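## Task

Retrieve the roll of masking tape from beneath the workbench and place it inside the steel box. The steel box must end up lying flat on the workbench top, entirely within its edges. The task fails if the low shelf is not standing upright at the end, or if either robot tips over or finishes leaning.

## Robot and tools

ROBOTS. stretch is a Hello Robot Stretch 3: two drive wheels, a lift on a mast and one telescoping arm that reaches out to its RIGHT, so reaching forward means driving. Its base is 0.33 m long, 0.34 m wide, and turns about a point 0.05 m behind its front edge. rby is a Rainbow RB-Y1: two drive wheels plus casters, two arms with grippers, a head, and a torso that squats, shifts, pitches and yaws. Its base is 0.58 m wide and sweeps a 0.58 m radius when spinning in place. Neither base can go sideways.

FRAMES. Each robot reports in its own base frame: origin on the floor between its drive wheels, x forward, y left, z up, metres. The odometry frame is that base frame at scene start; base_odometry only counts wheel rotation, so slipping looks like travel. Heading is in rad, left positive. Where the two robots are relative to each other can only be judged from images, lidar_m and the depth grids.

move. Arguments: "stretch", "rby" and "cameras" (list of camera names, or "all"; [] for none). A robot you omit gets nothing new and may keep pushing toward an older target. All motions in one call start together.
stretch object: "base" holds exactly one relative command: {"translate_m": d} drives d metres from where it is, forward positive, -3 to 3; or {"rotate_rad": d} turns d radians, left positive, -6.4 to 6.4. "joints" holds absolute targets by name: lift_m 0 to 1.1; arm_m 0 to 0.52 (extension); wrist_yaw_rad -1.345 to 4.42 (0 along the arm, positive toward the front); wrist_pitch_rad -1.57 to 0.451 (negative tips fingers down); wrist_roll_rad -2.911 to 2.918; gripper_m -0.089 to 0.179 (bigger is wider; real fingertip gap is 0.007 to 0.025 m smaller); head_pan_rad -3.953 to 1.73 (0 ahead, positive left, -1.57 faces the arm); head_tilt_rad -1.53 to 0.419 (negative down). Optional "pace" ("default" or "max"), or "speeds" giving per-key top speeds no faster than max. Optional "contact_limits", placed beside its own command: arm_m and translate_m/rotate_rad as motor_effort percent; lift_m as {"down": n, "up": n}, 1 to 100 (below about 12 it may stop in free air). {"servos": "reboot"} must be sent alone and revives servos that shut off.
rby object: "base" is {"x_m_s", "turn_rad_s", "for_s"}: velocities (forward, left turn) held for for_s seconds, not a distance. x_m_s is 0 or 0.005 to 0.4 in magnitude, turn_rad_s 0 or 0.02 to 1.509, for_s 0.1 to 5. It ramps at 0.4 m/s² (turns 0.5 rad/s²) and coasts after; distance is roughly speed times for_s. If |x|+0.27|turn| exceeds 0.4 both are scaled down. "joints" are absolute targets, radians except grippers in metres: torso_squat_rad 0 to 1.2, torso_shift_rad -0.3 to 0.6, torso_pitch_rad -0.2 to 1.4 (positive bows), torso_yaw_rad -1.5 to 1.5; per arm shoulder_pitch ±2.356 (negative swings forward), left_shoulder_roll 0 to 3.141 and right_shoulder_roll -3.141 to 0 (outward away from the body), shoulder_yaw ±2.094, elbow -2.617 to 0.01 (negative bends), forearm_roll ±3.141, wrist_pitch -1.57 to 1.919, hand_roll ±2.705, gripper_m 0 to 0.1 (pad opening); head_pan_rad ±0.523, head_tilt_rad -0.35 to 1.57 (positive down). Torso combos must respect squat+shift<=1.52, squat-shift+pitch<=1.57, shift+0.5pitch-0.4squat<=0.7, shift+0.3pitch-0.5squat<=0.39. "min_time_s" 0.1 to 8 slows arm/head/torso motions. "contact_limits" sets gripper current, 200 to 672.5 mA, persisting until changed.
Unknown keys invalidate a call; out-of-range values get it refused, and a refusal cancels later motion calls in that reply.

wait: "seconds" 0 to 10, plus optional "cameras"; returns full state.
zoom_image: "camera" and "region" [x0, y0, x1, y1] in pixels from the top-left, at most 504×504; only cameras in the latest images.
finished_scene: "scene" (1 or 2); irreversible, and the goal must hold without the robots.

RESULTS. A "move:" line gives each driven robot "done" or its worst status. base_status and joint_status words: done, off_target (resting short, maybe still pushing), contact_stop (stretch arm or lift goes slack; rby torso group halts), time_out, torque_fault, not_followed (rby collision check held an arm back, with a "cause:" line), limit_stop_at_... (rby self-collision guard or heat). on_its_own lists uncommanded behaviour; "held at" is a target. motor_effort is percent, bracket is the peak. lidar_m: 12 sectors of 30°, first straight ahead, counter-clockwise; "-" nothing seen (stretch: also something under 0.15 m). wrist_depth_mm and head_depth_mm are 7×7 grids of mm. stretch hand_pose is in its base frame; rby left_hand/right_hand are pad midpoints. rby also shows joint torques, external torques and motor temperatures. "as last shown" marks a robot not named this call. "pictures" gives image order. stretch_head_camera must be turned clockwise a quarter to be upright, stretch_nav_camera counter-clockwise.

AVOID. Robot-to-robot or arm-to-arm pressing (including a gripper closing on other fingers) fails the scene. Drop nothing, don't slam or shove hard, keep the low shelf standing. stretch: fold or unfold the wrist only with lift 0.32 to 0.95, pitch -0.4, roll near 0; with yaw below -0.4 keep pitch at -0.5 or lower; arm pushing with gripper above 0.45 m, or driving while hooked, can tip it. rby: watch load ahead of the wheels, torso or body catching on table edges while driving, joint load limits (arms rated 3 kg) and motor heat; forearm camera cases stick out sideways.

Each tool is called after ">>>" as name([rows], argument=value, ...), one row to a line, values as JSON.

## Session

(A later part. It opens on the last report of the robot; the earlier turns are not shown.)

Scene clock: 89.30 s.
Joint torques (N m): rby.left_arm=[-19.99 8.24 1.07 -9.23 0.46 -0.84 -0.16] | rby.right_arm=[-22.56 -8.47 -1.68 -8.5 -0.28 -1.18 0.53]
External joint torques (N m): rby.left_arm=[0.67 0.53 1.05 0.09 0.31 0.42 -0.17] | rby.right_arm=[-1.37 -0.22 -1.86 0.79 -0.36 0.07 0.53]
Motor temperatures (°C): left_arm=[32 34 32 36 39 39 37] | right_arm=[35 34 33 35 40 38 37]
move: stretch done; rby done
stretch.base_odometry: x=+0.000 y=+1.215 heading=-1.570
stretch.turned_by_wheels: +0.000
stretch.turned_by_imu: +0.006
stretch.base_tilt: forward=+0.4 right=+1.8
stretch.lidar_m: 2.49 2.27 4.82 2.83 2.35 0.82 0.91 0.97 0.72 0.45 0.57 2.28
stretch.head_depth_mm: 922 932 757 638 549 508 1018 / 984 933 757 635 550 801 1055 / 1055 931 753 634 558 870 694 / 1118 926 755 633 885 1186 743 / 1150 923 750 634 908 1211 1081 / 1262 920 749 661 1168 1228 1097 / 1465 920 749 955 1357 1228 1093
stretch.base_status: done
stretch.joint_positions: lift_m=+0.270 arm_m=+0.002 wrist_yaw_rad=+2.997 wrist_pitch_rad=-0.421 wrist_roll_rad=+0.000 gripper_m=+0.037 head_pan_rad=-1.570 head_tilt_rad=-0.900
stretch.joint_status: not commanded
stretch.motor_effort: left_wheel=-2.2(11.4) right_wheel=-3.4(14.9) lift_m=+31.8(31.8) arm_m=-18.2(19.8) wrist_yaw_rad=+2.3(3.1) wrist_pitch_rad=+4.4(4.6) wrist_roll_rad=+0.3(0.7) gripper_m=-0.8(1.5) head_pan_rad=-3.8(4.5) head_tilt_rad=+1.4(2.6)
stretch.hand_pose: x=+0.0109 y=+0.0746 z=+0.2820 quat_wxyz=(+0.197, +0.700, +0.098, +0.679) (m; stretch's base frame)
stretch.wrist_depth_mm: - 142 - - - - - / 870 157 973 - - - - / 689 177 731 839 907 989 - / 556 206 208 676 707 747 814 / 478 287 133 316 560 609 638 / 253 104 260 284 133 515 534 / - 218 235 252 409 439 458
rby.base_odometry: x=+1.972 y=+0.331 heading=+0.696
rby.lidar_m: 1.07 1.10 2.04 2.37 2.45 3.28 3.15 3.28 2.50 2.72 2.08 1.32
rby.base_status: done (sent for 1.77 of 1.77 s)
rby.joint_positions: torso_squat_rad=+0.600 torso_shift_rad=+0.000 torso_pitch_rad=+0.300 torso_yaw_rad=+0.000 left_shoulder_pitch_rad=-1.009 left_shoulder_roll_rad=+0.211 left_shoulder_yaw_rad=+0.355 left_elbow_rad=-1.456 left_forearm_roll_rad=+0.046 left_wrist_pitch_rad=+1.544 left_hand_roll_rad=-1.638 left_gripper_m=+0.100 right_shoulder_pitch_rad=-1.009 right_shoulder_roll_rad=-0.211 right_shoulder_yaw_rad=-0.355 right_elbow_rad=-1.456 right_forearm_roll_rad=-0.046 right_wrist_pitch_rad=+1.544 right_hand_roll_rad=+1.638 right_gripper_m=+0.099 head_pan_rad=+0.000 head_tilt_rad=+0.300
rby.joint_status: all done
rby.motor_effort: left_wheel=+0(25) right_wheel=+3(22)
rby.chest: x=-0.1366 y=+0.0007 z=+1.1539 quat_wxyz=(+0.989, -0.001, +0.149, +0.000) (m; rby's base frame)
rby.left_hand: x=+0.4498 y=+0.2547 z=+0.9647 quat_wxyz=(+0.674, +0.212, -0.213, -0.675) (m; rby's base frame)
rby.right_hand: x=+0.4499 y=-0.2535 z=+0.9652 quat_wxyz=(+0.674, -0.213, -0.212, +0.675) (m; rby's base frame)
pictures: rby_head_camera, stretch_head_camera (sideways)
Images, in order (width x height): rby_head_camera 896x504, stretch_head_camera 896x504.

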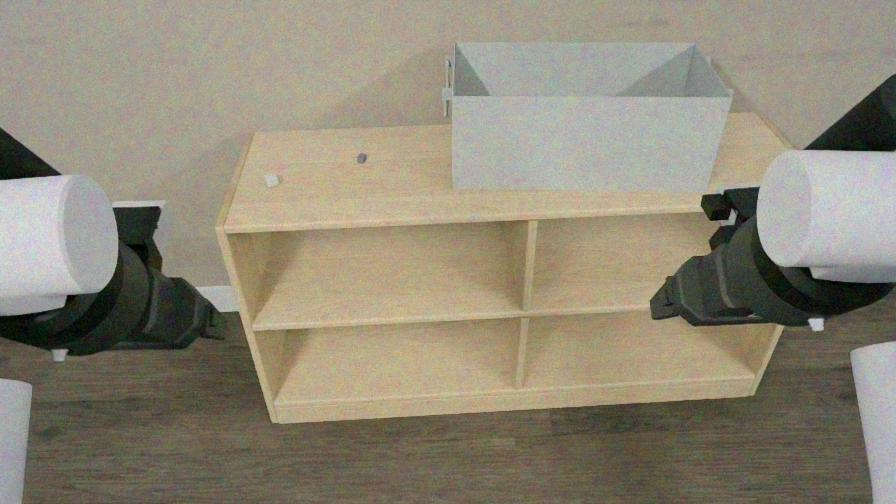

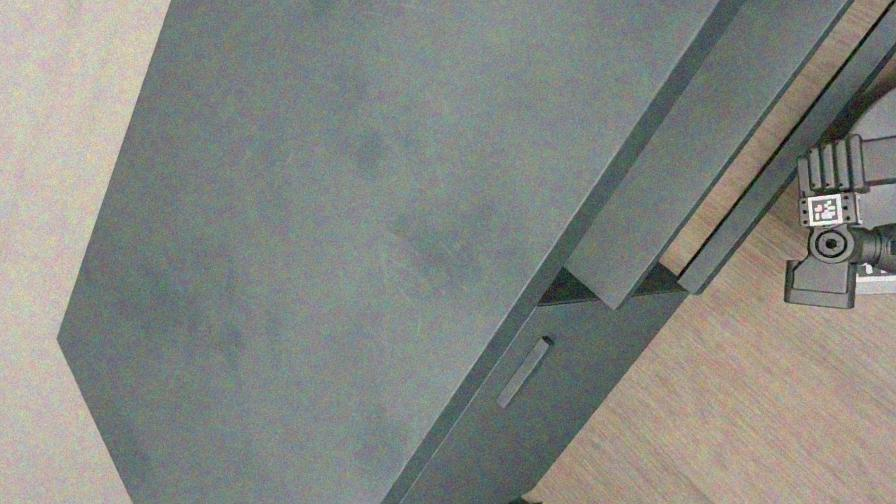

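>>> move(stretch={"base": {"rotate_rad": -0.571}, "joints": {"head_tilt_rad": -1.1}}, rby={"base": {"turn_rad_s": -0.2, "for_s": 1.63}}, cameras=["stretch_head_camera"])

>>> move(rby={"base": {"x_m_s": 0.3, "for_s": 2.6}}, cameras=[])

>>> move(rby={"base": {"turn_rad_s": 0.2, "for_s": 1.58}, "joints": {"head_tilt_rad": 0.5}}, cameras=["rby_head_camera", "rby_left_wrist_camera", "rby_right_wrist_camera"])

Scene clock: 114.90 s.
Joint torques (N m): rby.left_arm=[-19.94 8.01 0.86 -9.24 0.57 -0.75 -0.19] | rby.right_arm=[-22.42 -8.52 -1.65 -8.43 -0.31 -1.26 0.43]
External joint torques (N m): rby.left_arm=[0.72 0.3 0.84 0.08 0.41 0.52 -0.19] | rby.right_arm=[-1.23 -0.27 -1.84 0.86 -0.39 -0.01 0.44]
Motor temperatures (°C): left_arm=[32 34 32 36 39 39 37] | right_arm=[35 34 33 35 40 38 36]
move: stretch done; rby done
stretch.base_odometry: x=+0.000 y=+1.215 heading=-2.141
stretch.turned_by_wheels: -0.571
stretch.turned_by_imu: -0.571
stretch.base_tilt: forward=+0.4 right=+1.9
stretch.lidar_m: 2.27 2.49 2.29 2.51 2.93 2.35 0.82 0.85 0.97 0.79 0.45 0.53
stretch.head_depth_mm: 807 702 616 556 882 1181 1054 / 800 701 616 553 901 1183 679 / 799 692 615 557 898 748 688 / 796 692 612 558 898 810 941 / 791 690 608 555 1202 1151 1069 / 785 686 607 559 1198 1180 1082 / 784 683 609 562 1092 1168 1072
stretch.base_status: done
stretch.joint_positions: lift_m=+0.270 arm_m=+0.002 wrist_yaw_rad=+2.997 wrist_pitch_rad=-0.421 wrist_roll_rad=+0.000 gripper_m=+0.037 head_pan_rad=-1.570 head_tilt_rad=-1.097
stretch.joint_status: all done
stretch.motor_effort: left_wheel=+6.8(9.9) right_wheel=-8.4(12.6) lift_m=+35.1(35.9) arm_m=-16.8(17.9) wrist_yaw_rad=+2.3(2.7) wrist_pitch_rad=+4.2(4.4) wrist_roll_rad=+0.5(0.6) gripper_m=-0.4(1.7) head_pan_rad=-2.1(3.0) head_tilt_rad=-8.4(8.8)
stretch.hand_pose: x=+0.0109 y=+0.0746 z=+0.2820 quat_wxyz=(+0.197, +0.700, +0.098, +0.679) (m; stretch's base frame)
stretch.wrist_depth_mm: - 142 - - - - - / 846 157 995 - - - - / 682 176 733 811 881 974 - / 567 206 208 683 695 751 801 / 484 287 133 312 571 601 634 / 252 104 262 283 133 506 537 / - 219 235 252 409 440 462
rby.base_odometry: x=+1.972 y=+0.331 heading=+0.370
rby.lidar_m: 1.06 1.10 1.62 2.38 2.36 2.64 3.19 3.17 3.52 2.47 2.71 1.30
rby.base_status: done (sent for 1.63 of 1.63 s)
rby.joint_positions: torso_squat_rad=+0.600 torso_shift_rad=+0.000 torso_pitch_rad=+0.300 torso_yaw_rad=+0.000 left_shoulder_pitch_rad=-1.009 left_shoulder_roll_rad=+0.211 left_shoulder_yaw_rad=+0.355 left_elbow_rad=-1.456 left_forearm_roll_rad=+0.046 left_wrist_pitch_rad=+1.544 left_hand_roll_rad=-1.638 left_gripper_m=+0.100 right_shoulder_pitch_rad=-1.009 right_shoulder_roll_rad=-0.211 right_shoulder_yaw_rad=-0.355 right_elbow_rad=-1.456 right_forearm_roll_rad=-0.046 right_wrist_pitch_rad=+1.544 right_hand_roll_rad=+1.638 right_gripper_m=+0.099 head_pan_rad=+0.000 head_tilt_rad=+0.300
rby.joint_status: not commanded
rby.motor_effort: left_wheel=+2(15) right_wheel=-1(16)
rby.chest: x=-0.1366 y=+0.0007 z=+1.1539 quat_wxyz=(+0.989, -0.001, +0.149, +0.000) (m; rby's base frame)
rby.left_hand: x=+0.4498 y=+0.2548 z=+0.9647 quat_wxyz=(+0.674, +0.212, -0.213, -0.675) (m; rby's base frame)
rby.right_hand: x=+0.4499 y=-0.2535 z=+0.9652 quat_wxyz=(+0.674, -0.213, -0.212, +0.675) (m; rby's base frame)
pictures: stretch_head_camera (sideways)
Images, in order (width x height): stretch_head_camera 896x504.

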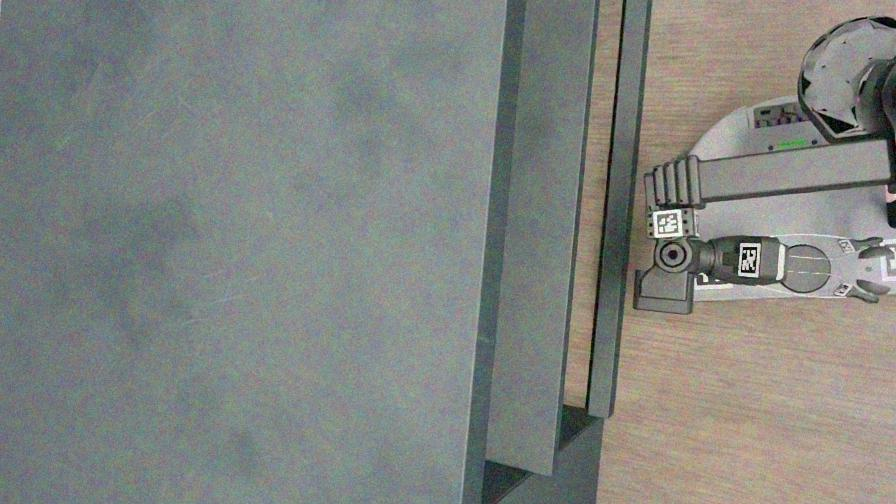

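Scene clock: 119.00 s.
Joint torques (N m): rby.left_arm=[-19.83 8.16 1.13 -8.95 0.52 -0.95 -0.09] | rby.right_arm=[-22.2 -8.67 -1.78 -8.33 -0.27 -1.28 0.41]
External joint torques (N m): rby.left_arm=[0.83 0.45 1.12 0.36 0.36 0.32 -0.09] | rby.right_arm=[-1.02 -0.43 -1.96 0.96 -0.35 -0.03 0.41]
Motor temperatures (°C): left_arm=[32 34 32 36 39 39 37] | right_arm=[35 34 33 35 40 38 36]
move: rby done
stretch: as last shown
stretch.turned_by_wheels: +0.000
stretch.turned_by_imu: +0.001
stretch.base_tilt: forward=+0.3 right=+1.9
stretch.lidar_m: 2.28 2.40 2.39 4.80 2.92 2.35 0.82 0.85 0.97 0.78 0.45 0.53
stretch.head_depth_mm: 803 697 617 554 890 1188 1057 / 797 694 614 553 903 1180 677 / 792 691 612 556 900 746 689 / 791 688 610 557 1206 794 940 / 784 687 608 555 1201 1145 1072 / 780 682 606 561 1219 1169 1079 / 777 679 603 559 1105 1172 1075
stretch.joint_positions: lift_m=+0.270 arm_m=+0.002 wrist_yaw_rad=+2.997 wrist_pitch_rad=-0.421 wrist_roll_rad=+0.000 gripper_m=+0.037 head_pan_rad=-1.570 head_tilt_rad=-1.100
stretch.motor_effort: left_wheel=+6.8(7.2) right_wheel=-8.3(8.7) lift_m=+33.9(35.3) arm_m=-17.5(18.4) wrist_yaw_rad=+1.9(2.7) wrist_pitch_rad=+4.1(4.5) wrist_roll_rad=+0.3(0.7) gripper_m=+0.3(2.1) head_pan_rad=-1.2(2.7) head_tilt_rad=-8.4(9.3)
stretch.wrist_depth_mm: - 142 - - - - - / 861 157 - - - - - / 685 177 740 810 885 986 - / 560 205 208 671 704 740 803 / 483 287 134 316 566 615 639 / 252 104 261 283 133 515 533 / - 218 236 251 408 439 458
rby.base_odometry: x=+2.700 y=+0.614 heading=+0.370
rby.lidar_m: 0.72 0.30 0.76 0.70 2.61 2.93 3.92 3.91 2.60 2.53 1.68 0.60
rby.base_status: done (sent for 2.6 of 2.6 s)
rby.joint_positions: torso_squat_rad=+0.600 torso_shift_rad=+0.000 torso_pitch_rad=+0.300 torso_yaw_rad=+0.000 left_shoulder_pitch_rad=-1.009 left_shoulder_roll_rad=+0.211 left_shoulder_yaw_rad=+0.355 left_elbow_rad=-1.456 left_forearm_roll_rad=+0.046 left_wrist_pitch_rad=+1.544 left_hand_roll_rad=-1.638 left_gripper_m=+0.100 right_shoulder_pitch_rad=-1.009 right_shoulder_roll_rad=-0.211 right_shoulder_yaw_rad=-0.355 right_elbow_rad=-1.456 right_forearm_roll_rad=-0.046 right_wrist_pitch_rad=+1.544 right_hand_roll_rad=+1.638 right_gripper_m=+0.099 head_pan_rad=+0.000 head_tilt_rad=+0.300
rby.joint_status: not commanded
rby.motor_effort: left_wheel=+7(32) right_wheel=-6(18)
rby.chest: x=-0.1366 y=+0.0007 z=+1.1539 quat_wxyz=(+0.989, -0.001, +0.149, +0.000) (m; rby's base frame)
rby.left_hand: x=+0.4498 y=+0.2548 z=+0.9647 quat_wxyz=(+0.674, +0.212, -0.213, -0.675) (m; rby's base frame)
rby.right_hand: x=+0.4499 y=-0.2535 z=+0.9652 quat_wxyz=(+0.674, -0.213, -0.212, +0.675) (m; rby's base frame)
pictures: none
No camera images: "cameras" was empty.

Scene clock: 121.27 s.
Joint torques (N m): rby.left_arm=[-19.79 8.17 0.68 -9.29 0.5 -0.9 -0.18] | rby.right_arm=[-22.07 -8.49 -1.62 -8.32 -0.28 -1.2 0.45]
External joint torques (N m): rby.left_arm=[0.87 0.46 0.66 0.03 0.35 0.37 -0.19] | rby.right_arm=[-0.89 -0.25 -1.8 0.96 -0.36 0.04 0.45]
Motor temperatures (°C): left_arm=[32 34 32 36 39 39 37] | right_arm=[35 34 33 35 40 38 36]
move: rby done
stretch: as last shown
stretch.base_tilt: forward=+0.4 right=+1.9
stretch.lidar_m: 2.28 2.40 2.28 4.80 2.93 2.35 0.82 0.85 0.97 0.79 0.45 0.53
stretch.head_depth_mm: 801 698 617 553 890 1188 1057 / 796 693 614 553 905 1188 678 / 794 690 612 559 898 744 687 / 788 691 610 556 1205 799 943 / 785 685 608 556 1204 1156 1064 / 782 684 605 560 1213 1170 1081 / 779 679 605 558 1107 1158 1074
stretch.motor_effort: left_wheel=+6.8(7.2) right_wheel=-8.5(8.6) lift_m=+33.4(34.1) arm_m=-17.9(18.7) wrist_yaw_rad=+1.5(2.7) wrist_pitch_rad=+4.3(4.5) wrist_roll_rad=+0.2(0.6) gripper_m=+0.7(1.4) head_pan_rad=-0.8(2.1) head_tilt_rad=-8.4(9.0)
stretch.wrist_depth_mm: - 141 - - - - - / 845 157 982 - - - - / 687 177 747 821 888 968 - / 563 206 208 677 706 740 798 / 487 286 133 316 562 607 638 / 252 104 258 281 133 513 537 / - 218 235 252 407 445 454
rby.base_odometry: x=+2.699 y=+0.614 heading=+0.684
rby.lidar_m: 0.31 0.73 0.69 2.62 2.70 3.66 3.90 4.03 2.59 2.54 0.60 0.71
rby.base_status: done (sent for 1.57 of 1.57 s)
rby.joint_positions: torso_squat_rad=+0.600 torso_shift_rad=+0.000 torso_pitch_rad=+0.300 torso_yaw_rad=+0.000 left_shoulder_pitch_rad=-1.009 left_shoulder_roll_rad=+0.211 left_shoulder_yaw_rad=+0.355 left_elbow_rad=-1.456 left_forearm_roll_rad=+0.046 left_wrist_pitch_rad=+1.544 left_hand_roll_rad=-1.638 left_gripper_m=+0.100 right_shoulder_pitch_rad=-1.009 right_shoulder_roll_rad=-0.211 right_shoulder_yaw_rad=-0.355 right_elbow_rad=-1.456 right_forearm_roll_rad=-0.046 right_wrist_pitch_rad=+1.544 right_hand_roll_rad=+1.638 right_gripper_m=+0.099 head_pan_rad=+0.000 head_tilt_rad=+0.500
rby.joint_status: all done
rby.motor_effort: left_wheel=+0(22) right_wheel=+3(18)
rby.chest: x=-0.1366 y=+0.0007 z=+1.1539 quat_wxyz=(+0.989, -0.001, +0.149, +0.000) (m; rby's base frame)
rby.left_hand: x=+0.4498 y=+0.2548 z=+0.9647 quat_wxyz=(+0.674, +0.212, -0.213, -0.675) (m; rby's base frame)
rby.right_hand: x=+0.4499 y=-0.2535 z=+0.9652 quat_wxyz=(+0.674, -0.213, -0.212, +0.675) (m; rby's base frame)
pictures: rby_head_camera, rby_left_wrist_camera, rby_right_wrist_camera
Images, in order (width x height): rby_head_camera 896x504, rby_left_wrist_camera 644x364, rby_right_wrist_camera 644x364.

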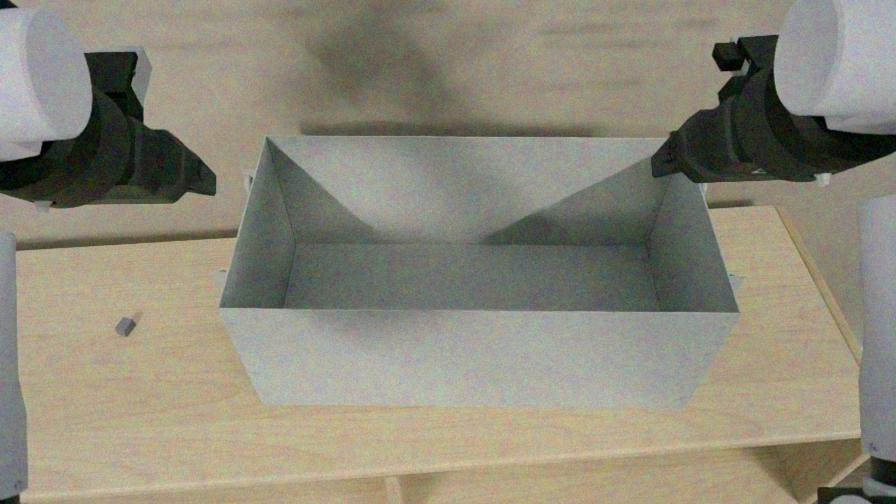

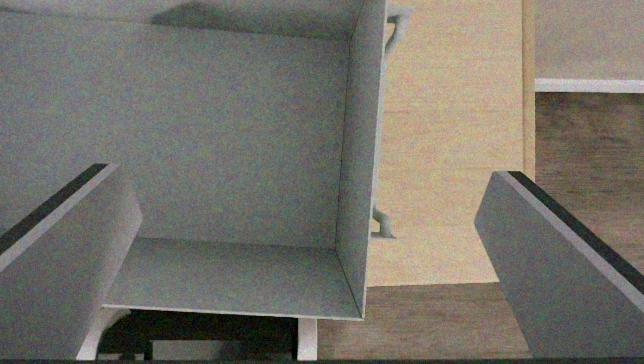

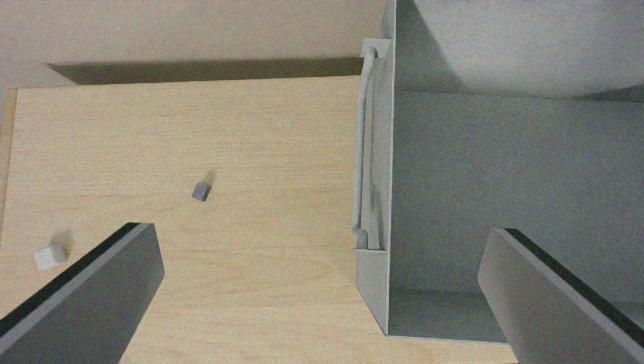

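>>> move(stretch={"base": {"rotate_rad": -0.044}, "joints": {"lift_m": 0.36}}, rby={"base": {"x_m_s": 0.1, "for_s": 0.7}, "joints": {"left_shoulder_pitch_rad": -1.0242, "left_shoulder_roll_rad": 0.1516, "left_shoulder_yaw_rad": 0.2844, "left_elbow_rad": -1.4645, "left_forearm_roll_rad": -0.0089, "left_wrist_pitch_rad": 1.5469, "left_hand_roll_rad": -1.5578, "right_shoulder_pitch_rad": -1.0026, "right_shoulder_roll_rad": -0.2729, "right_shoulder_yaw_rad": -0.4244, "right_elbow_rad": -1.4231, "right_forearm_roll_rad": -0.0983, "right_wrist_pitch_rad": 1.5346, "right_hand_roll_rad": 1.7156}, "min_time_s": 1.5}, cameras=["rby_head_camera", "rby_left_wrist_camera", "rby_right_wrist_camera"])

>>> move(stretch={"joints": {"wrist_yaw_rad": 1.57}}, cameras=[])

>>> move(stretch={"joints": {"wrist_pitch_rad": -0.9, "gripper_m": 0.12}}, cameras=[])

>>> move(stretch={"joints": {"wrist_yaw_rad": 0.0, "lift_m": 0.32}}, cameras=["stretch_head_camera", "stretch_wrist_camera"])

Scene clock: 214.03 s.
Joint torques (N m): rby.left_arm=[-21.24 5.2 -1.4 -9.7 -0.31 -0.72 0.4] | rby.right_arm=[-19.58 -10.89 -2.01 -7.76 -0.42 -1.68 0.51]
External joint torques (N m): rby.left_arm=[-0.38 -1.1 -1.34 -0.39 -0.37 0.55 0.39] | rby.right_arm=[1.41 -1.15 -2.13 1.57 -0.41 -0.44 0.52]
Motor temperatures (°C): left_arm=[33 34 32 36 39 39 37] | right_arm=[35 34 33 35 40 37 36]
move: stretch done; rby done
stretch.base_odometry: x=+0.000 y=+1.215 heading=-2.185
stretch.turned_by_wheels: -0.044
stretch.turned_by_imu: -0.043
stretch.base_tilt: forward=+0.4 right=+1.9
stretch.lidar_m: 2.27 2.45 2.31 4.83 3.01 2.37 0.82 0.85 0.98 0.87 0.45 0.50
stretch.head_depth_mm: 801 697 617 555 903 1193 602 / 794 693 614 558 898 1181 603 / 793 690 612 559 884 657 622 / 787 687 611 557 895 718 944 / 786 686 607 556 1198 1159 1068 / 779 683 605 552 1202 1175 1083 / 779 678 603 557 1047 1169 1076
stretch.base_status: done
stretch.joint_positions: lift_m=+0.360 arm_m=+0.002 wrist_yaw_rad=+2.997 wrist_pitch_rad=-0.421 wrist_roll_rad=+0.000 gripper_m=+0.037 head_pan_rad=-1.570 head_tilt_rad=-1.100
stretch.joint_status: all done
stretch.motor_effort: left_wheel=+7.6(10.0) right_wheel=-9.5(11.9) lift_m=+35.1(37.6) arm_m=-18.1(19.6) wrist_yaw_rad=+1.9(2.8) wrist_pitch_rad=+4.1(4.5) wrist_roll_rad=+0.0(0.6) gripper_m=+0.1(1.3) head_pan_rad=+0.4(1.3) head_tilt_rad=-8.2(8.9)
stretch.hand_pose: x=+0.0109 y=+0.0746 z=+0.3720 quat_wxyz=(+0.197, +0.700, +0.098, +0.679) (m; stretch's base frame)
stretch.wrist_depth_mm: - 141 - - - - - / - 156 - - - - - / 839 178 927 - - - - / 691 205 208 831 860 906 996 / 591 594 134 638 705 750 791 / 513 106 350 556 133 635 646 / - 304 315 475 497 540 566
rby.base_odometry: x=+2.754 y=+0.658 heading=+0.684
rby.lidar_m: 0.24 0.24 0.67 2.38 2.70 3.67 3.96 4.09 2.61 2.55 0.58 0.67
rby.base_status: done (sent for 0.7 of 0.7 s)
rby.joint_positions: torso_squat_rad=+0.600 torso_shift_rad=+0.000 torso_pitch_rad=+0.300 torso_yaw_rad=+0.000 left_shoulder_pitch_rad=-1.024 left_shoulder_roll_rad=+0.152 left_shoulder_yaw_rad=+0.285 left_elbow_rad=-1.464 left_forearm_roll_rad=-0.009 left_wrist_pitch_rad=+1.547 left_hand_roll_rad=-1.558 left_gripper_m=+0.100 right_shoulder_pitch_rad=-1.003 right_shoulder_roll_rad=-0.273 right_shoulder_yaw_rad=-0.424 right_elbow_rad=-1.423 right_forearm_roll_rad=-0.098 right_wrist_pitch_rad=+1.535 right_hand_roll_rad=+1.716 right_gripper_m=+0.099 head_pan_rad=+0.000 head_tilt_rad=+0.500
rby.joint_status: all done
rby.motor_effort: left_wheel=+1(23) right_wheel=-2(26)
rby.chest: x=-0.1365 y=+0.0007 z=+1.1538 quat_wxyz=(+0.989, -0.001, +0.149, +0.000) (m; rby's base frame)
rby.left_hand: x=+0.4499 y=+0.2141 z=+0.9647 quat_wxyz=(+0.675, +0.212, -0.213, -0.674) (m; rby's base frame)
rby.right_hand: x=+0.4502 y=-0.2936 z=+0.9656 quat_wxyz=(+0.674, -0.213, -0.212, +0.675) (m; rby's base frame)
pictures: rby_head_camera, rby_left_wrist_camera, rby_right_wrist_camera
Images, in order (width x height): rby_head_camera 896x504, rby_left_wrist_camera 644x364, rby_right_wrist_camera 644x364.

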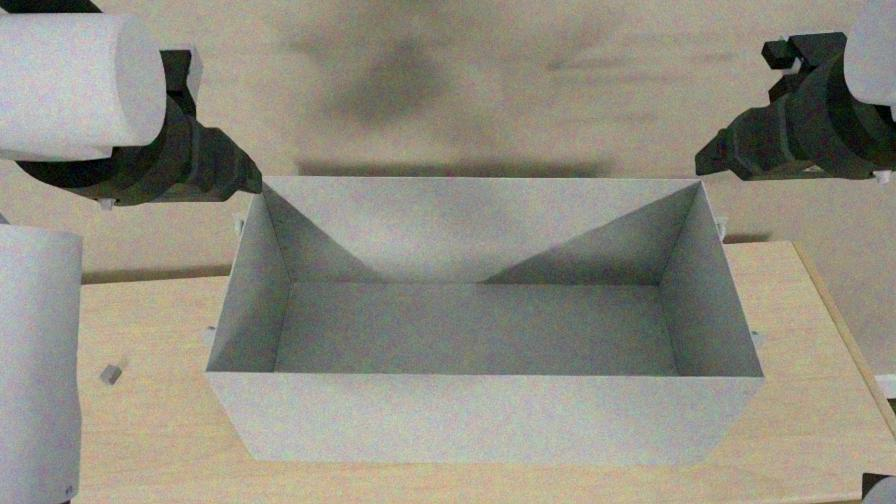

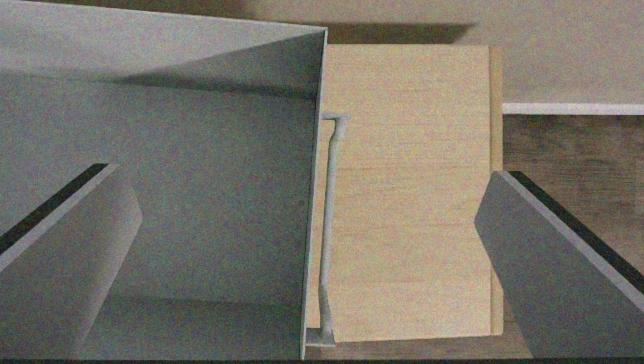

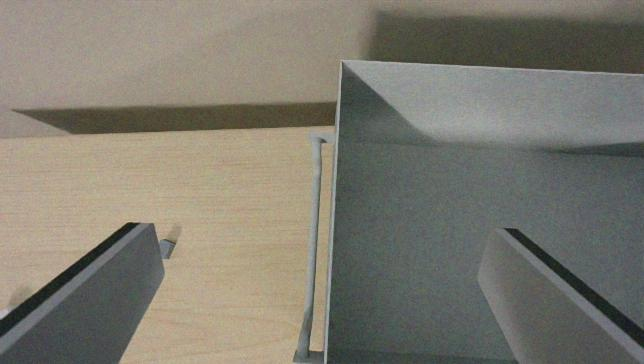

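Scene clock: 215.77 s.
Joint torques (N m): rby.left_arm=[-21.22 5.51 -1.5 -9.62 -0.32 -0.6 0.39] | rby.right_arm=[-19.72 -10.85 -2.25 -7.73 -0.51 -1.68 0.43]
External joint torques (N m): rby.left_arm=[-0.36 -0.78 -1.44 -0.31 -0.38 0.67 0.39] | rby.right_arm=[1.27 -1.11 -2.37 1.6 -0.5 -0.44 0.44]
Motor temperatures (°C): left_arm=[33 34 32 36 39 39 37] | right_arm=[35 34 33 35 40 37 36]
move: stretch done
stretch.base_odometry: x=+0.000 y=+1.215 heading=-2.185
stretch.turned_by_wheels: +0.000
stretch.turned_by_imu: +0.000
stretch.base_tilt: forward=+0.4 right=+1.9
stretch.lidar_m: 2.28 2.45 2.32 4.82 3.03 2.37 0.82 0.85 0.98 0.87 0.45 0.50
stretch.head_depth_mm: 805 699 616 556 902 1183 602 / 797 693 613 559 900 1187 603 / 791 689 613 559 886 657 623 / 789 689 611 557 886 999 948 / 785 686 609 555 1199 1134 1067 / 782 681 607 554 1195 1156 1077 / 778 679 602 559 1051 1170 1076
stretch.base_status: not commanded
stretch.joint_positions: lift_m=+0.360 arm_m=+0.002 wrist_yaw_rad=+1.573 wrist_pitch_rad=-0.421 wrist_roll_rad=+0.000 gripper_m=+0.037 head_pan_rad=-1.570 head_tilt_rad=-1.100
stretch.joint_status: all done
stretch.motor_effort: left_wheel=+7.6(7.8) right_wheel=-9.0(9.5) lift_m=+35.1(35.5) arm_m=-19.5(19.9) wrist_yaw_rad=-2.8(5.9) wrist_pitch_rad=+4.2(4.4) wrist_roll_rad=+0.4(0.6) gripper_m=+0.7(1.7) head_pan_rad=+0.0(0.9) head_tilt_rad=-7.6(8.6)
stretch.hand_pose: x=+0.2027 y=-0.1467 z=+0.3720 quat_wxyz=(+0.593, +0.594, -0.383, +0.385) (m; stretch's base frame)
stretch.wrist_depth_mm: - - - - - - - / - - - - - - - / 842 869 948 - - - 196 / 697 721 764 828 823 - 237 / 581 622 131 637 642 - 262 / 512 105 538 561 130 313 293 / - 445 483 502 497 366 337
rby: as last shown
rby.lidar_m: 0.23 0.24 0.67 2.38 2.71 3.66 3.97 4.09 2.60 2.55 0.58 0.68
rby.motor_effort: left_wheel=+1(2) right_wheel=-2(2)
pictures: none
No camera images: "cameras" was empty.

Scene clock: 217.13 s.
Joint torques (N m): rby.left_arm=[-21.29 5 -1.35 -9.6 -0.27 -0.64 0.47] | rby.right_arm=[-19.84 -10.61 -2.11 -7.61 -0.45 -1.67 0.54]
External joint torques (N m): rby.left_arm=[-0.43 -1.29 -1.29 -0.29 -0.33 0.63 0.46] | rby.right_arm=[1.15 -0.86 -2.23 1.72 -0.44 -0.43 0.54]
Motor temperatures (°C): left_arm=[33 34 32 36 39 39 37] | right_arm=[35 34 33 35 40 37 36]
move: stretch done
stretch.base_odometry: x=+0.000 y=+1.215 heading=-2.185
stretch.turned_by_wheels: +0.000
stretch.turned_by_imu: +0.000
stretch.base_tilt: forward=+0.3 right=+1.8
stretch.lidar_m: 2.27 2.45 2.31 4.82 3.03 2.37 0.82 0.85 0.98 0.87 0.45 0.50
stretch.head_depth_mm: 801 698 617 555 907 1195 600 / 796 695 615 559 905 1191 603 / 796 691 614 559 888 657 622 / 786 689 610 556 886 995 951 / 785 684 609 554 1197 922 1072 / 779 683 607 554 1196 1165 1082 / 778 680 604 558 1050 1168 1073
stretch.base_status: not commanded
stretch.joint_positions: lift_m=+0.360 arm_m=+0.002 wrist_yaw_rad=+1.573 wrist_pitch_rad=-0.905 wrist_roll_rad=+0.000 gripper_m=+0.120 head_pan_rad=-1.570 head_tilt_rad=-1.100
stretch.joint_status: all done
stretch.motor_effort: left_wheel=+7.1(7.8) right_wheel=-9.1(9.6) lift_m=+35.4(35.7) arm_m=-19.0(20.4) wrist_yaw_rad=-2.4(3.2) wrist_pitch_rad=+1.2(4.2) wrist_roll_rad=+0.5(0.5) gripper_m=-0.6(85.9) head_pan_rad=+0.7(0.9) head_tilt_rad=-7.2(8.4)
stretch.hand_pose: x=+0.1180 y=-0.1470 z=+0.2823 quat_wxyz=(+0.668, +0.668, -0.230, +0.232) (m; stretch's base frame)
stretch.wrist_depth_mm: 566 581 598 625 644 - - / 516 532 558 572 584 - 268 / 486 497 513 522 543 355 315 / 456 462 475 487 506 434 391 / 431 124 441 456 451 481 483 / 101 408 419 428 135 436 459 / 243 258 396 402 411 411 431
rby: as last shown
rby.lidar_m: 0.25 0.23 0.67 2.38 2.71 3.67 3.96 4.09 2.62 2.55 0.57 0.67
rby.motor_effort: left_wheel=+1(1) right_wheel=-2(2)
pictures: none
No camera images: "cameras" was empty.

Scene clock: 218.93 s.
Joint torques (N m): rby.left_arm=[-21.28 5.24 -1.42 -9.74 -0.25 -0.77 0.42] | rby.right_arm=[-19.34 -10.78 -2.12 -7.73 -0.54 -1.61 0.47]
External joint torques (N m): rby.left_arm=[-0.42 -1.05 -1.36 -0.44 -0.31 0.5 0.42] | rby.right_arm=[1.65 -1.03 -2.23 1.6 -0.53 -0.38 0.48]
Motor temperatures (°C): left_arm=[33 34 32 36 39 39 37] | right_arm=[35 34 33 35 40 37 36]
move: stretch done
stretch.base_odometry: x=+0.000 y=+1.215 heading=-2.185
stretch.turned_by_wheels: +0.000
stretch.turned_by_imu: +0.000
stretch.base_tilt: forward=+0.4 right=+1.9
stretch.lidar_m: 2.27 2.45 2.31 4.82 3.02 2.38 0.82 0.85 0.98 0.87 0.45 0.50
stretch.head_depth_mm: 803 697 617 557 908 1186 636 / 797 692 615 559 897 1182 634 / 794 691 613 559 898 694 652 / 789 689 610 556 893 995 946 / 784 685 608 555 1198 1174 1072 / 781 682 607 553 1192 1173 1080 / 779 680 603 557 1051 1166 1077
stretch.base_status: not commanded
stretch.joint_positions: lift_m=+0.320 arm_m=+0.002 wrist_yaw_rad=+0.003 wrist_pitch_rad=-0.906 wrist_roll_rad=+0.000 gripper_m=+0.120 head_pan_rad=-1.570 head_tilt_rad=-1.100
stretch.joint_status: all done
stretch.motor_effort: left_wheel=+7.0(7.4) right_wheel=-9.0(9.3) lift_m=+21.6(33.1) arm_m=-19.5(20.3) wrist_yaw_rad=-3.2(6.0) wrist_pitch_rad=+1.6(1.7) wrist_roll_rad=+0.4(0.6) gripper_m=-0.2(1.2) head_pan_rad=+0.3(1.4) head_tilt_rad=-7.5(8.3)
stretch.hand_pose: x=-0.0211 y=-0.2863 z=+0.2422 quat_wxyz=(+0.637, +0.311, -0.635, -0.309) (m; stretch's base frame)
stretch.wrist_depth_mm: 344 468 544 572 590 611 625 / 359 476 501 515 536 554 573 / 378 454 467 486 493 503 526 / 395 422 435 442 457 475 486 / 389 124 393 421 412 437 449 / 102 369 380 383 134 127 418 / 343 350 358 369 373 107 -
rby: as last shown
rby.lidar_m: 0.24 0.24 0.67 2.37 2.71 3.66 3.96 4.08 2.60 2.54 0.58 0.67
rby.motor_effort: left_wheel=+1(2) right_wheel=-2(2)
pictures: stretch_head_camera (sideways), stretch_wrist_camera
Images, in order (width x height): stretch_head_camera 896x504, stretch_wrist_camera 644x364.

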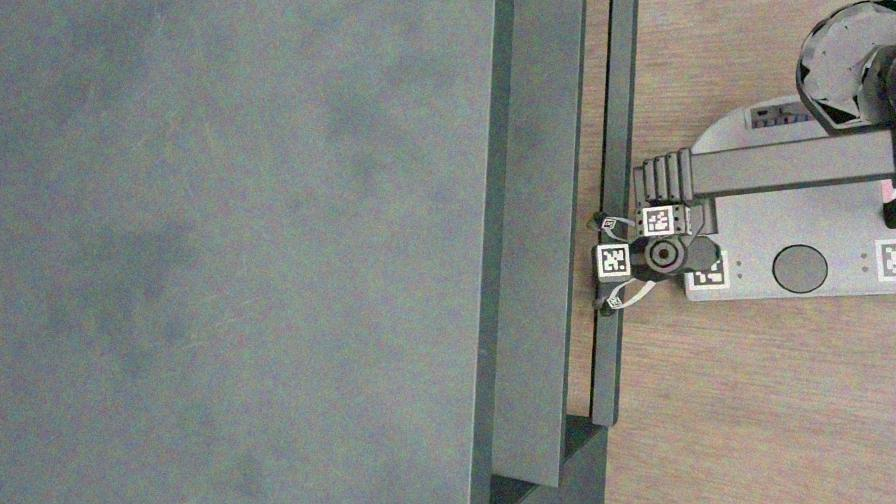

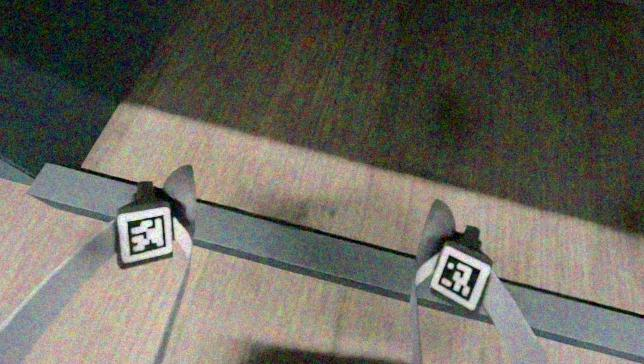

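>>> move(stretch={"joints": {"lift_m": 0.18, "wrist_pitch_rad": -0.42, "arm_m": 0.0, "wrist_yaw_rad": 0.0, "gripper_m": 0.15}}, rby={"joints": {"torso_squat_rad": 0.862}, "min_time_s": 2.0}, cameras=["stretch_wrist_camera", "stretch_head_camera", "rby_left_wrist_camera", "rby_right_wrist_camera"])

Scene clock: 274.37 s.
Joint torques (N m): rby.left_arm=[-20.98 5.46 -1.14 -9.67 -0.35 -0.69 0.28] | rby.right_arm=[-20.04 -10.63 -2.15 -7.74 -0.41 -1.62 0.46]
External joint torques (N m): rby.left_arm=[-0.12 -0.83 -1.08 -0.36 -0.41 0.59 0.27] | rby.right_arm=[0.95 -0.89 -2.27 1.59 -0.4 -0.38 0.46]
Motor temperatures (°C): left_arm=[33 34 32 36 39 39 37] | right_arm=[35 34 33 35 40 37 36]
move: stretch done; rby done
stretch.base_odometry: x=+0.000 y=+1.215 heading=-2.185
stretch.turned_by_wheels: +0.000
stretch.turned_by_imu: +0.001
stretch.base_tilt: forward=+0.3 right=+1.9
stretch.lidar_m: 2.27 2.44 2.31 4.80 3.01 2.37 0.82 0.85 0.97 0.87 0.45 0.50
stretch.head_depth_mm: 802 697 616 554 903 1184 1082 / 799 692 615 559 901 1186 755 / 794 690 612 558 897 998 761 / 786 688 610 558 918 993 954 / 783 685 609 554 1200 1176 1077 / 782 682 606 553 1198 1165 1075 / 776 681 602 558 1045 1169 1080
stretch.base_status: not commanded
stretch.joint_positions: lift_m=+0.180 arm_m=+0.002 wrist_yaw_rad=+0.003 wrist_pitch_rad=-0.442 wrist_roll_rad=+0.000 gripper_m=+0.150 head_pan_rad=-1.570 head_tilt_rad=-1.100
stretch.joint_status: all done
joint sent to its limit — stretch.arm_m, lower limit.
stretch.motor_effort: left_wheel=+7.1(7.5) right_wheel=-9.2(9.3) lift_m=+20.1(26.5) arm_m=-21.0(23.6) wrist_yaw_rad=-2.8(5.7) wrist_pitch_rad=+4.6(7.9) wrist_roll_rad=+0.2(0.6) gripper_m=+0.1(81.7) head_pan_rad=+0.8(2.3) head_tilt_rad=-7.0(7.8)
stretch.hand_pose: x=-0.0208 y=-0.3685 z=+0.1874 quat_wxyz=(+0.690, +0.156, -0.689, -0.154) (m; stretch's base frame)
stretch.wrist_depth_mm: 328 436 686 685 647 624 595 / 343 470 699 745 708 674 649 / 356 482 570 610 659 710 703 / 358 421 473 490 524 565 601 / 115 130 389 416 431 444 482 / 309 324 341 352 362 129 405 / - 292 299 314 322 321 349
rby.base_odometry: x=+2.754 y=+0.658 heading=+0.684
rby.lidar_m: 0.24 0.24 0.67 2.38 2.71 3.66 3.97 4.10 2.61 2.55 0.58 0.67
rby.base_status: not commanded
rby.joint_positions: torso_squat_rad=+0.862 torso_shift_rad=+0.000 torso_pitch_rad=+0.300 torso_yaw_rad=+0.000 left_shoulder_pitch_rad=-1.024 left_shoulder_roll_rad=+0.152 left_shoulder_yaw_rad=+0.285 left_elbow_rad=-1.464 left_forearm_roll_rad=-0.009 left_wrist_pitch_rad=+1.547 left_hand_roll_rad=-1.558 left_gripper_m=+0.100 right_shoulder_pitch_rad=-1.003 right_shoulder_roll_rad=-0.273 right_shoulder_yaw_rad=-0.424 right_elbow_rad=-1.423 right_forearm_roll_rad=-0.098 right_wrist_pitch_rad=+1.535 right_hand_roll_rad=+1.716 right_gripper_m=+0.099 head_pan_rad=+0.000 head_tilt_rad=+0.500
rby.joint_status: all done
rby.motor_effort: left_wheel=+2(2) right_wheel=-1(2)
rby.chest: x=-0.1367 y=+0.0007 z=+1.0318 quat_wxyz=(+0.989, -0.001, +0.149, +0.000) (m; rby's base frame)
rby.left_hand: x=+0.4498 y=+0.2140 z=+0.8428 quat_wxyz=(+0.675, +0.212, -0.213, -0.674) (m; rby's base frame)
rby.right_hand: x=+0.4501 y=-0.2937 z=+0.8437 quat_wxyz=(+0.674, -0.213, -0.213, +0.675) (m; rby's base frame)
pictures: rby_left_wrist_camera, rby_right_wrist_camera, stretch_head_camera (sideways), stretch_wrist_camera
Images, in order (width x height): rby_left_wrist_camera 644x364, rby_right_wrist_camera 644x364, stretch_head_camera 896x504, stretch_wrist_camera 644x364.

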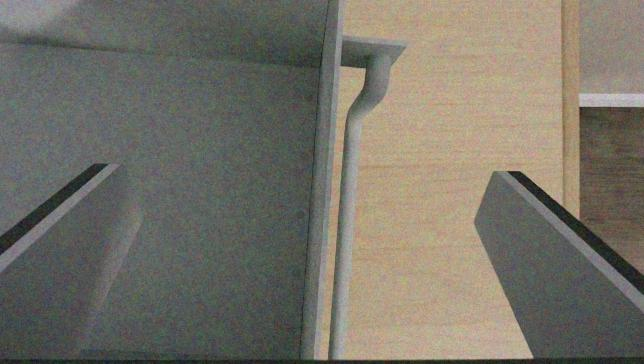

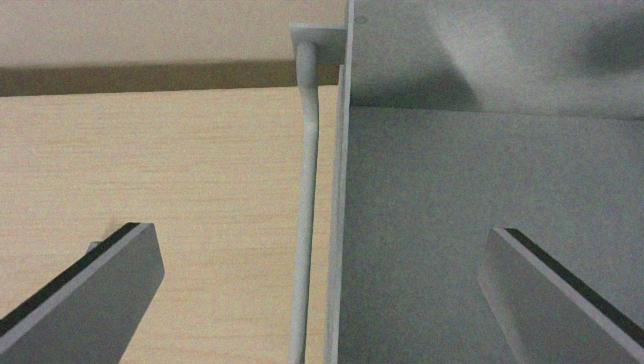

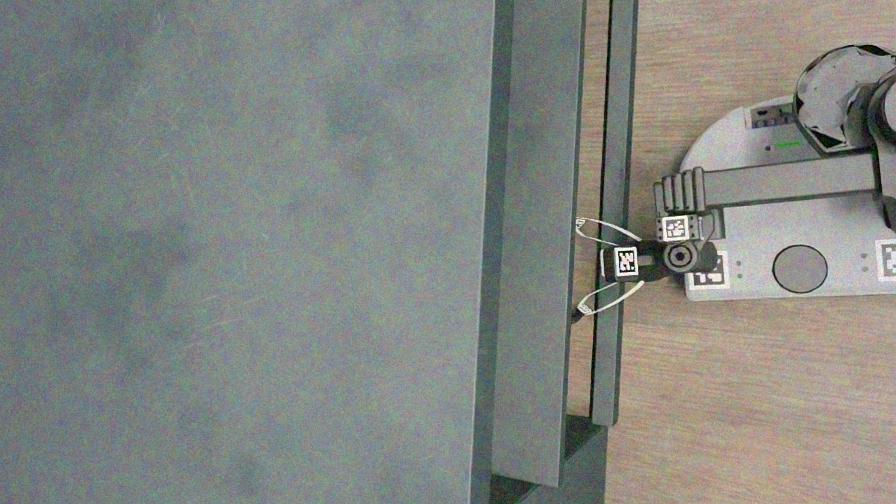

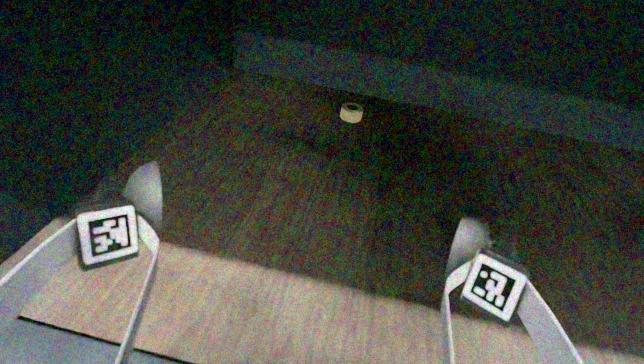

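>>> move(stretch={"joints": {"arm_m": 0.17}}, rby={"joints": {"torso_squat_rad": 0.9}, "min_time_s": 1.0}, cameras=["stretch_wrist_camera", "rby_left_wrist_camera", "rby_right_wrist_camera"])

>>> move(stretch={"joints": {"lift_m": 0.08}}, rby={"joints": {"torso_squat_rad": 0.91}, "min_time_s": 0.6}, cameras=["stretch_wrist_camera", "rby_left_wrist_camera", "rby_right_wrist_camera"])

Scene clock: 293.57 s.
Joint torques (N m): rby.left_arm=[-20.72 5.35 -1.55 -9.57 -0.3 -0.73 0.27] | rby.right_arm=[-20.14 -10.83 -1.92 -7.92 -0.47 -1.59 0.47]
External joint torques (N m): rby.left_arm=[0.14 -0.94 -1.49 -0.26 -0.36 0.54 0.26] | rby.right_arm=[0.86 -1.09 -2.04 1.41 -0.46 -0.36 0.47]
Motor temperatures (°C): left_arm=[33 34 32 36 39 39 37] | right_arm=[35 34 33 35 40 37 36]
move: stretch contact_stop; rby done
stretch.base_odometry: x=-0.001 y=+1.215 heading=-2.185
stretch.turned_by_wheels: +0.000
stretch.turned_by_imu: +0.000
stretch.base_tilt: forward=+0.4 right=+1.8
stretch.lidar_m: 2.28 2.45 2.31 4.82 3.03 2.38 0.82 0.85 0.98 0.88 0.45 0.50
stretch.head_depth_mm: 804 698 617 556 905 1189 1081 / 799 693 615 561 903 1173 755 / 792 692 613 560 883 847 758 / 790 690 611 556 896 1029 949 / 785 685 610 554 1201 1173 1073 / 781 680 605 555 1205 1173 1088 / 778 678 602 557 1051 1169 1073
stretch.base_status: not commanded
stretch.joint_positions: lift_m=+0.180 arm_m=+0.110 wrist_yaw_rad=+0.003 wrist_pitch_rad=-0.439 wrist_roll_rad=+0.000 gripper_m=+0.150 head_pan_rad=-1.570 head_tilt_rad=-1.101
stretch.joint_status: arm_m contact_stop (moved +0.108 of +0.168)
stretch.on_its_own: arm_m is slack since a contact_stop (your +0.170 is given up)
stretch.motor_effort: left_wheel=-6.4(7.5) right_wheel=-3.0(9.4) lift_m=+43.1(43.1) arm_m=+0.5(51.0) wrist_yaw_rad=-2.4(3.1) wrist_pitch_rad=+4.0(4.6) wrist_roll_rad=+0.1(0.6) gripper_m=+0.4(1.6) head_pan_rad=+1.7(3.1) head_tilt_rad=-6.2(7.2)
stretch.hand_pose: x=-0.0210 y=-0.4765 z=+0.1880 quat_wxyz=(+0.691, +0.155, -0.690, -0.153) (m; stretch's base frame)
stretch.wrist_depth_mm: 315 426 601 581 550 528 509 / 329 443 656 640 604 585 550 / 341 464 570 611 636 636 598 / 343 409 461 492 528 558 603 / 115 130 396 414 430 449 484 / 310 324 342 359 361 129 408 / 283 284 298 313 327 322 349
rby.base_odometry: x=+2.754 y=+0.658 heading=+0.684
rby.lidar_m: 0.23 0.23 0.67 2.37 2.71 3.66 3.97 4.09 2.61 2.55 0.58 0.67
rby.base_status: not commanded
rby.joint_positions: torso_squat_rad=+0.900 torso_shift_rad=+0.000 torso_pitch_rad=+0.300 torso_yaw_rad=+0.000 left_shoulder_pitch_rad=-1.024 left_shoulder_roll_rad=+0.152 left_shoulder_yaw_rad=+0.285 left_elbow_rad=-1.464 left_forearm_roll_rad=-0.009 left_wrist_pitch_rad=+1.547 left_hand_roll_rad=-1.558 left_gripper_m=+0.100 right_shoulder_pitch_rad=-1.003 right_shoulder_roll_rad=-0.273 right_shoulder_yaw_rad=-0.424 right_elbow_rad=-1.423 right_forearm_roll_rad=-0.098 right_wrist_pitch_rad=+1.535 right_hand_roll_rad=+1.716 right_gripper_m=+0.099 head_pan_rad=+0.000 head_tilt_rad=+0.500
rby.joint_status: all done
rby.motor_effort: left_wheel=+1(2) right_wheel=-1(2)
rby.chest: x=-0.1367 y=+0.0006 z=+1.0113 quat_wxyz=(+0.989, -0.001, +0.149, +0.000) (m; rby's base frame)
rby.left_hand: x=+0.4498 y=+0.2140 z=+0.8223 quat_wxyz=(+0.675, +0.212, -0.213, -0.674) (m; rby's base frame)
rby.right_hand: x=+0.4500 y=-0.2937 z=+0.8232 quat_wxyz=(+0.674, -0.213, -0.213, +0.675) (m; rby's base frame)
pictures: rby_left_wrist_camera, rby_right_wrist_camera, stretch_wrist_camera
Images, in order (width x height): rby_left_wrist_camera 644x364, rby_right_wrist_camera 644x364, stretch_wrist_camera 644x364.

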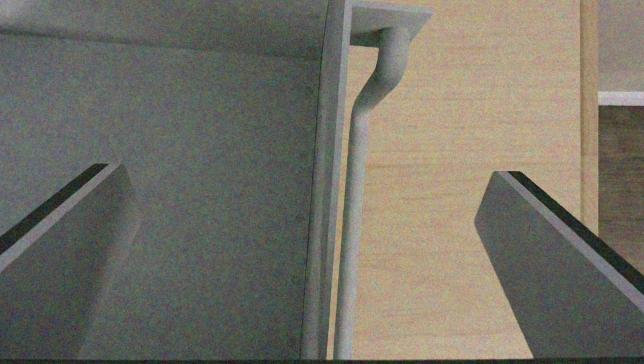

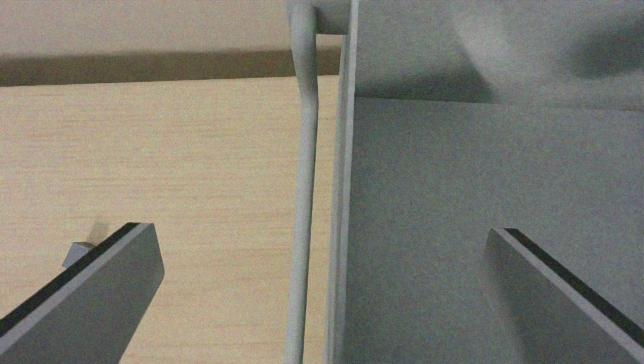

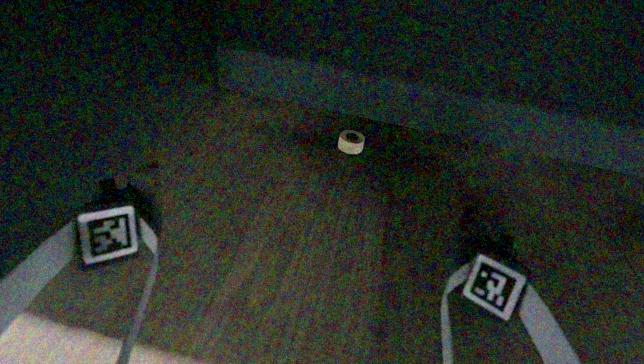

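not run: a stop came earlier in this reply.

>>> move(stretch={"joints": {"arm_m": 0.10}}, rby={"joints": {"torso_squat_rad": 0.91}, "min_time_s": 0.6}, cameras=["stretch_head_camera", "stretch_nav_camera", "rby_left_wrist_camera", "rby_right_wrist_camera"])

Scene clock: 303.43 s.
Joint torques (N m): rby.left_arm=[-20.5 5.26 -1.26 -9.66 -0.3 -0.83 0.25] | rby.right_arm=[-20.31 -10.58 -2.31 -7.79 -0.47 -1.63 0.48]
External joint torques (N m): rby.left_arm=[0.37 -1.04 -1.2 -0.35 -0.36 0.44 0.25] | rby.right_arm=[0.68 -0.84 -2.43 1.54 -0.46 -0.39 0.49]
Motor temperatures (°C): left_arm=[33 34 32 36 39 39 37] | right_arm=[35 34 33 35 40 37 36]
move: stretch done; rby done
stretch.base_odometry: x=+0.000 y=+1.215 heading=-2.185
stretch.turned_by_wheels: +0.000
stretch.turned_by_imu: +0.001
stretch.base_tilt: forward=+0.4 right=+1.8
stretch.lidar_m: 2.27 2.45 2.31 4.83 3.03 2.38 0.82 0.85 0.98 0.88 0.45 0.50
stretch.head_depth_mm: 800 697 615 555 904 1187 1086 / 794 692 613 559 897 1181 753 / 790 691 611 558 884 842 759 / 788 686 610 557 891 1031 948 / 781 683 608 554 1201 1174 1075 / 780 680 604 553 1200 1172 1076 / 773 678 602 560 1059 1164 1069
stretch.base_status: not commanded
stretch.joint_positions: lift_m=+0.180 arm_m=+0.100 wrist_yaw_rad=+0.002 wrist_pitch_rad=-0.439 wrist_roll_rad=+0.000 gripper_m=+0.150 head_pan_rad=-1.570 head_tilt_rad=-1.101
stretch.joint_status: all done
stretch.motor_effort: left_wheel=-4.6(6.7) right_wheel=-2.6(3.5) lift_m=+19.2(44.6) arm_m=-21.1(23.1) wrist_yaw_rad=-2.2(2.8) wrist_pitch_rad=+3.8(4.2) wrist_roll_rad=+0.4(0.6) gripper_m=+0.0(1.2) head_pan_rad=+3.1(3.4) head_tilt_rad=-5.3(6.1)
stretch.hand_pose: x=-0.0210 y=-0.4667 z=+0.1880 quat_wxyz=(+0.691, +0.155, -0.690, -0.153) (m; stretch's base frame)
stretch.wrist_depth_mm: 319 430 601 588 561 542 511 / 331 449 658 655 620 590 554 / 342 472 565 613 651 644 608 / 349 414 465 498 524 561 603 / 116 131 391 419 431 446 487 / 311 325 342 359 359 129 407 / 283 286 299 312 324 322 346
rby.base_odometry: x=+2.754 y=+0.658 heading=+0.684
rby.lidar_m: 0.23 0.24 0.67 2.38 2.71 3.65 3.97 4.09 2.60 2.54 0.58 0.67
rby.base_status: not commanded
rby.joint_positions: torso_squat_rad=+0.910 torso_shift_rad=+0.000 torso_pitch_rad=+0.300 torso_yaw_rad=+0.000 left_shoulder_pitch_rad=-1.024 left_shoulder_roll_rad=+0.152 left_shoulder_yaw_rad=+0.285 left_elbow_rad=-1.464 left_forearm_roll_rad=-0.009 left_wrist_pitch_rad=+1.547 left_hand_roll_rad=-1.558 left_gripper_m=+0.100 right_shoulder_pitch_rad=-1.003 right_shoulder_roll_rad=-0.273 right_shoulder_yaw_rad=-0.424 right_elbow_rad=-1.423 right_forearm_roll_rad=-0.098 right_wrist_pitch_rad=+1.535 right_hand_roll_rad=+1.716 right_gripper_m=+0.099 head_pan_rad=+0.000 head_tilt_rad=+0.500
rby.joint_status: all done
rby.motor_effort: left_wheel=+2(2) right_wheel=-1(2)
rby.chest: x=-0.1367 y=+0.0006 z=+1.0058 quat_wxyz=(+0.989, -0.001, +0.149, +0.000) (m; rby's base frame)
rby.left_hand: x=+0.4498 y=+0.2140 z=+0.8168 quat_wxyz=(+0.675, +0.212, -0.213, -0.674) (m; rby's base frame)
rby.right_hand: x=+0.4500 y=-0.2938 z=+0.8177 quat_wxyz=(+0.674, -0.213, -0.213, +0.675) (m; rby's base frame)
pictures: rby_left_wrist_camera, rby_right_wrist_camera, stretch_head_camera (sideways), stretch_nav_camera (sideways)
Images, in order (width x height): rby_left_wrist_camera 644x364, rby_right_wrist_camera 644x364, stretch_head_camera 896x504, stretch_nav_camera 672x504.

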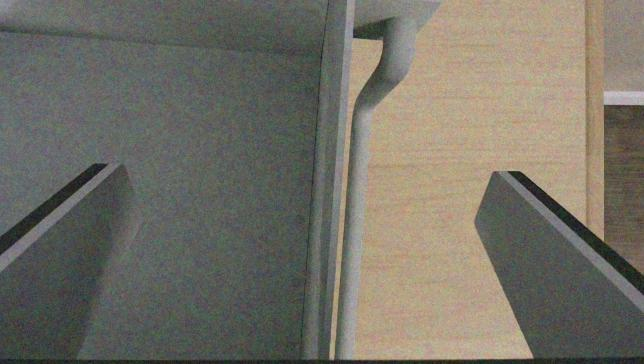

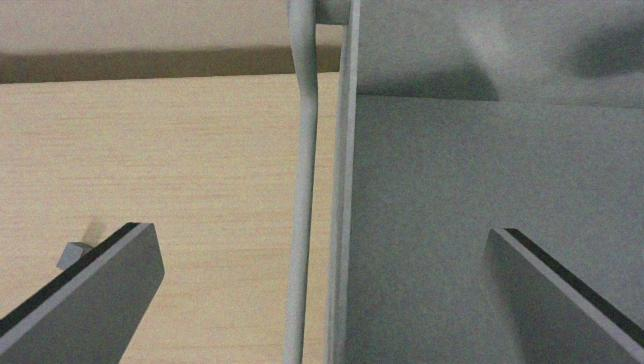

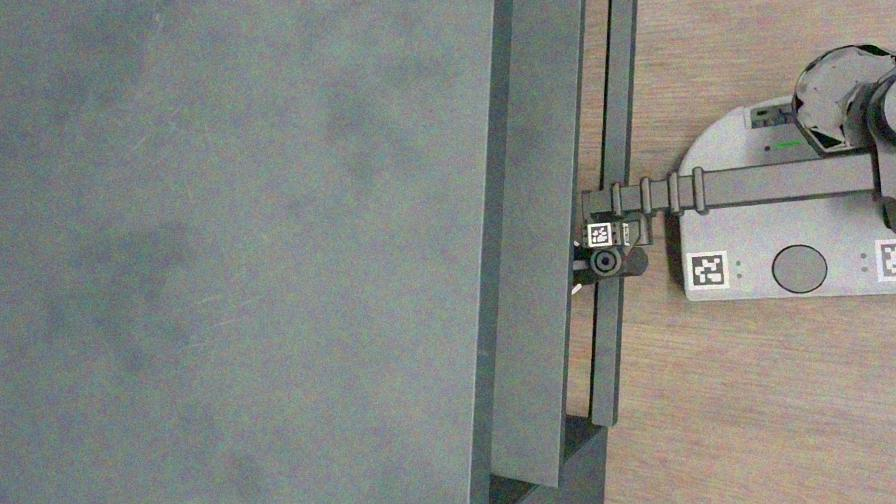

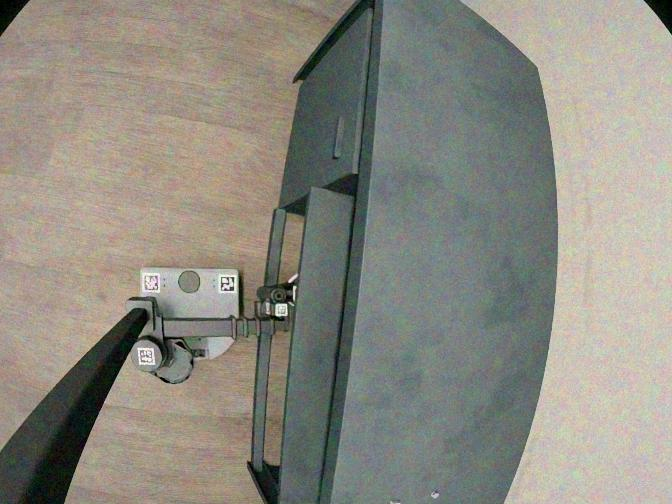

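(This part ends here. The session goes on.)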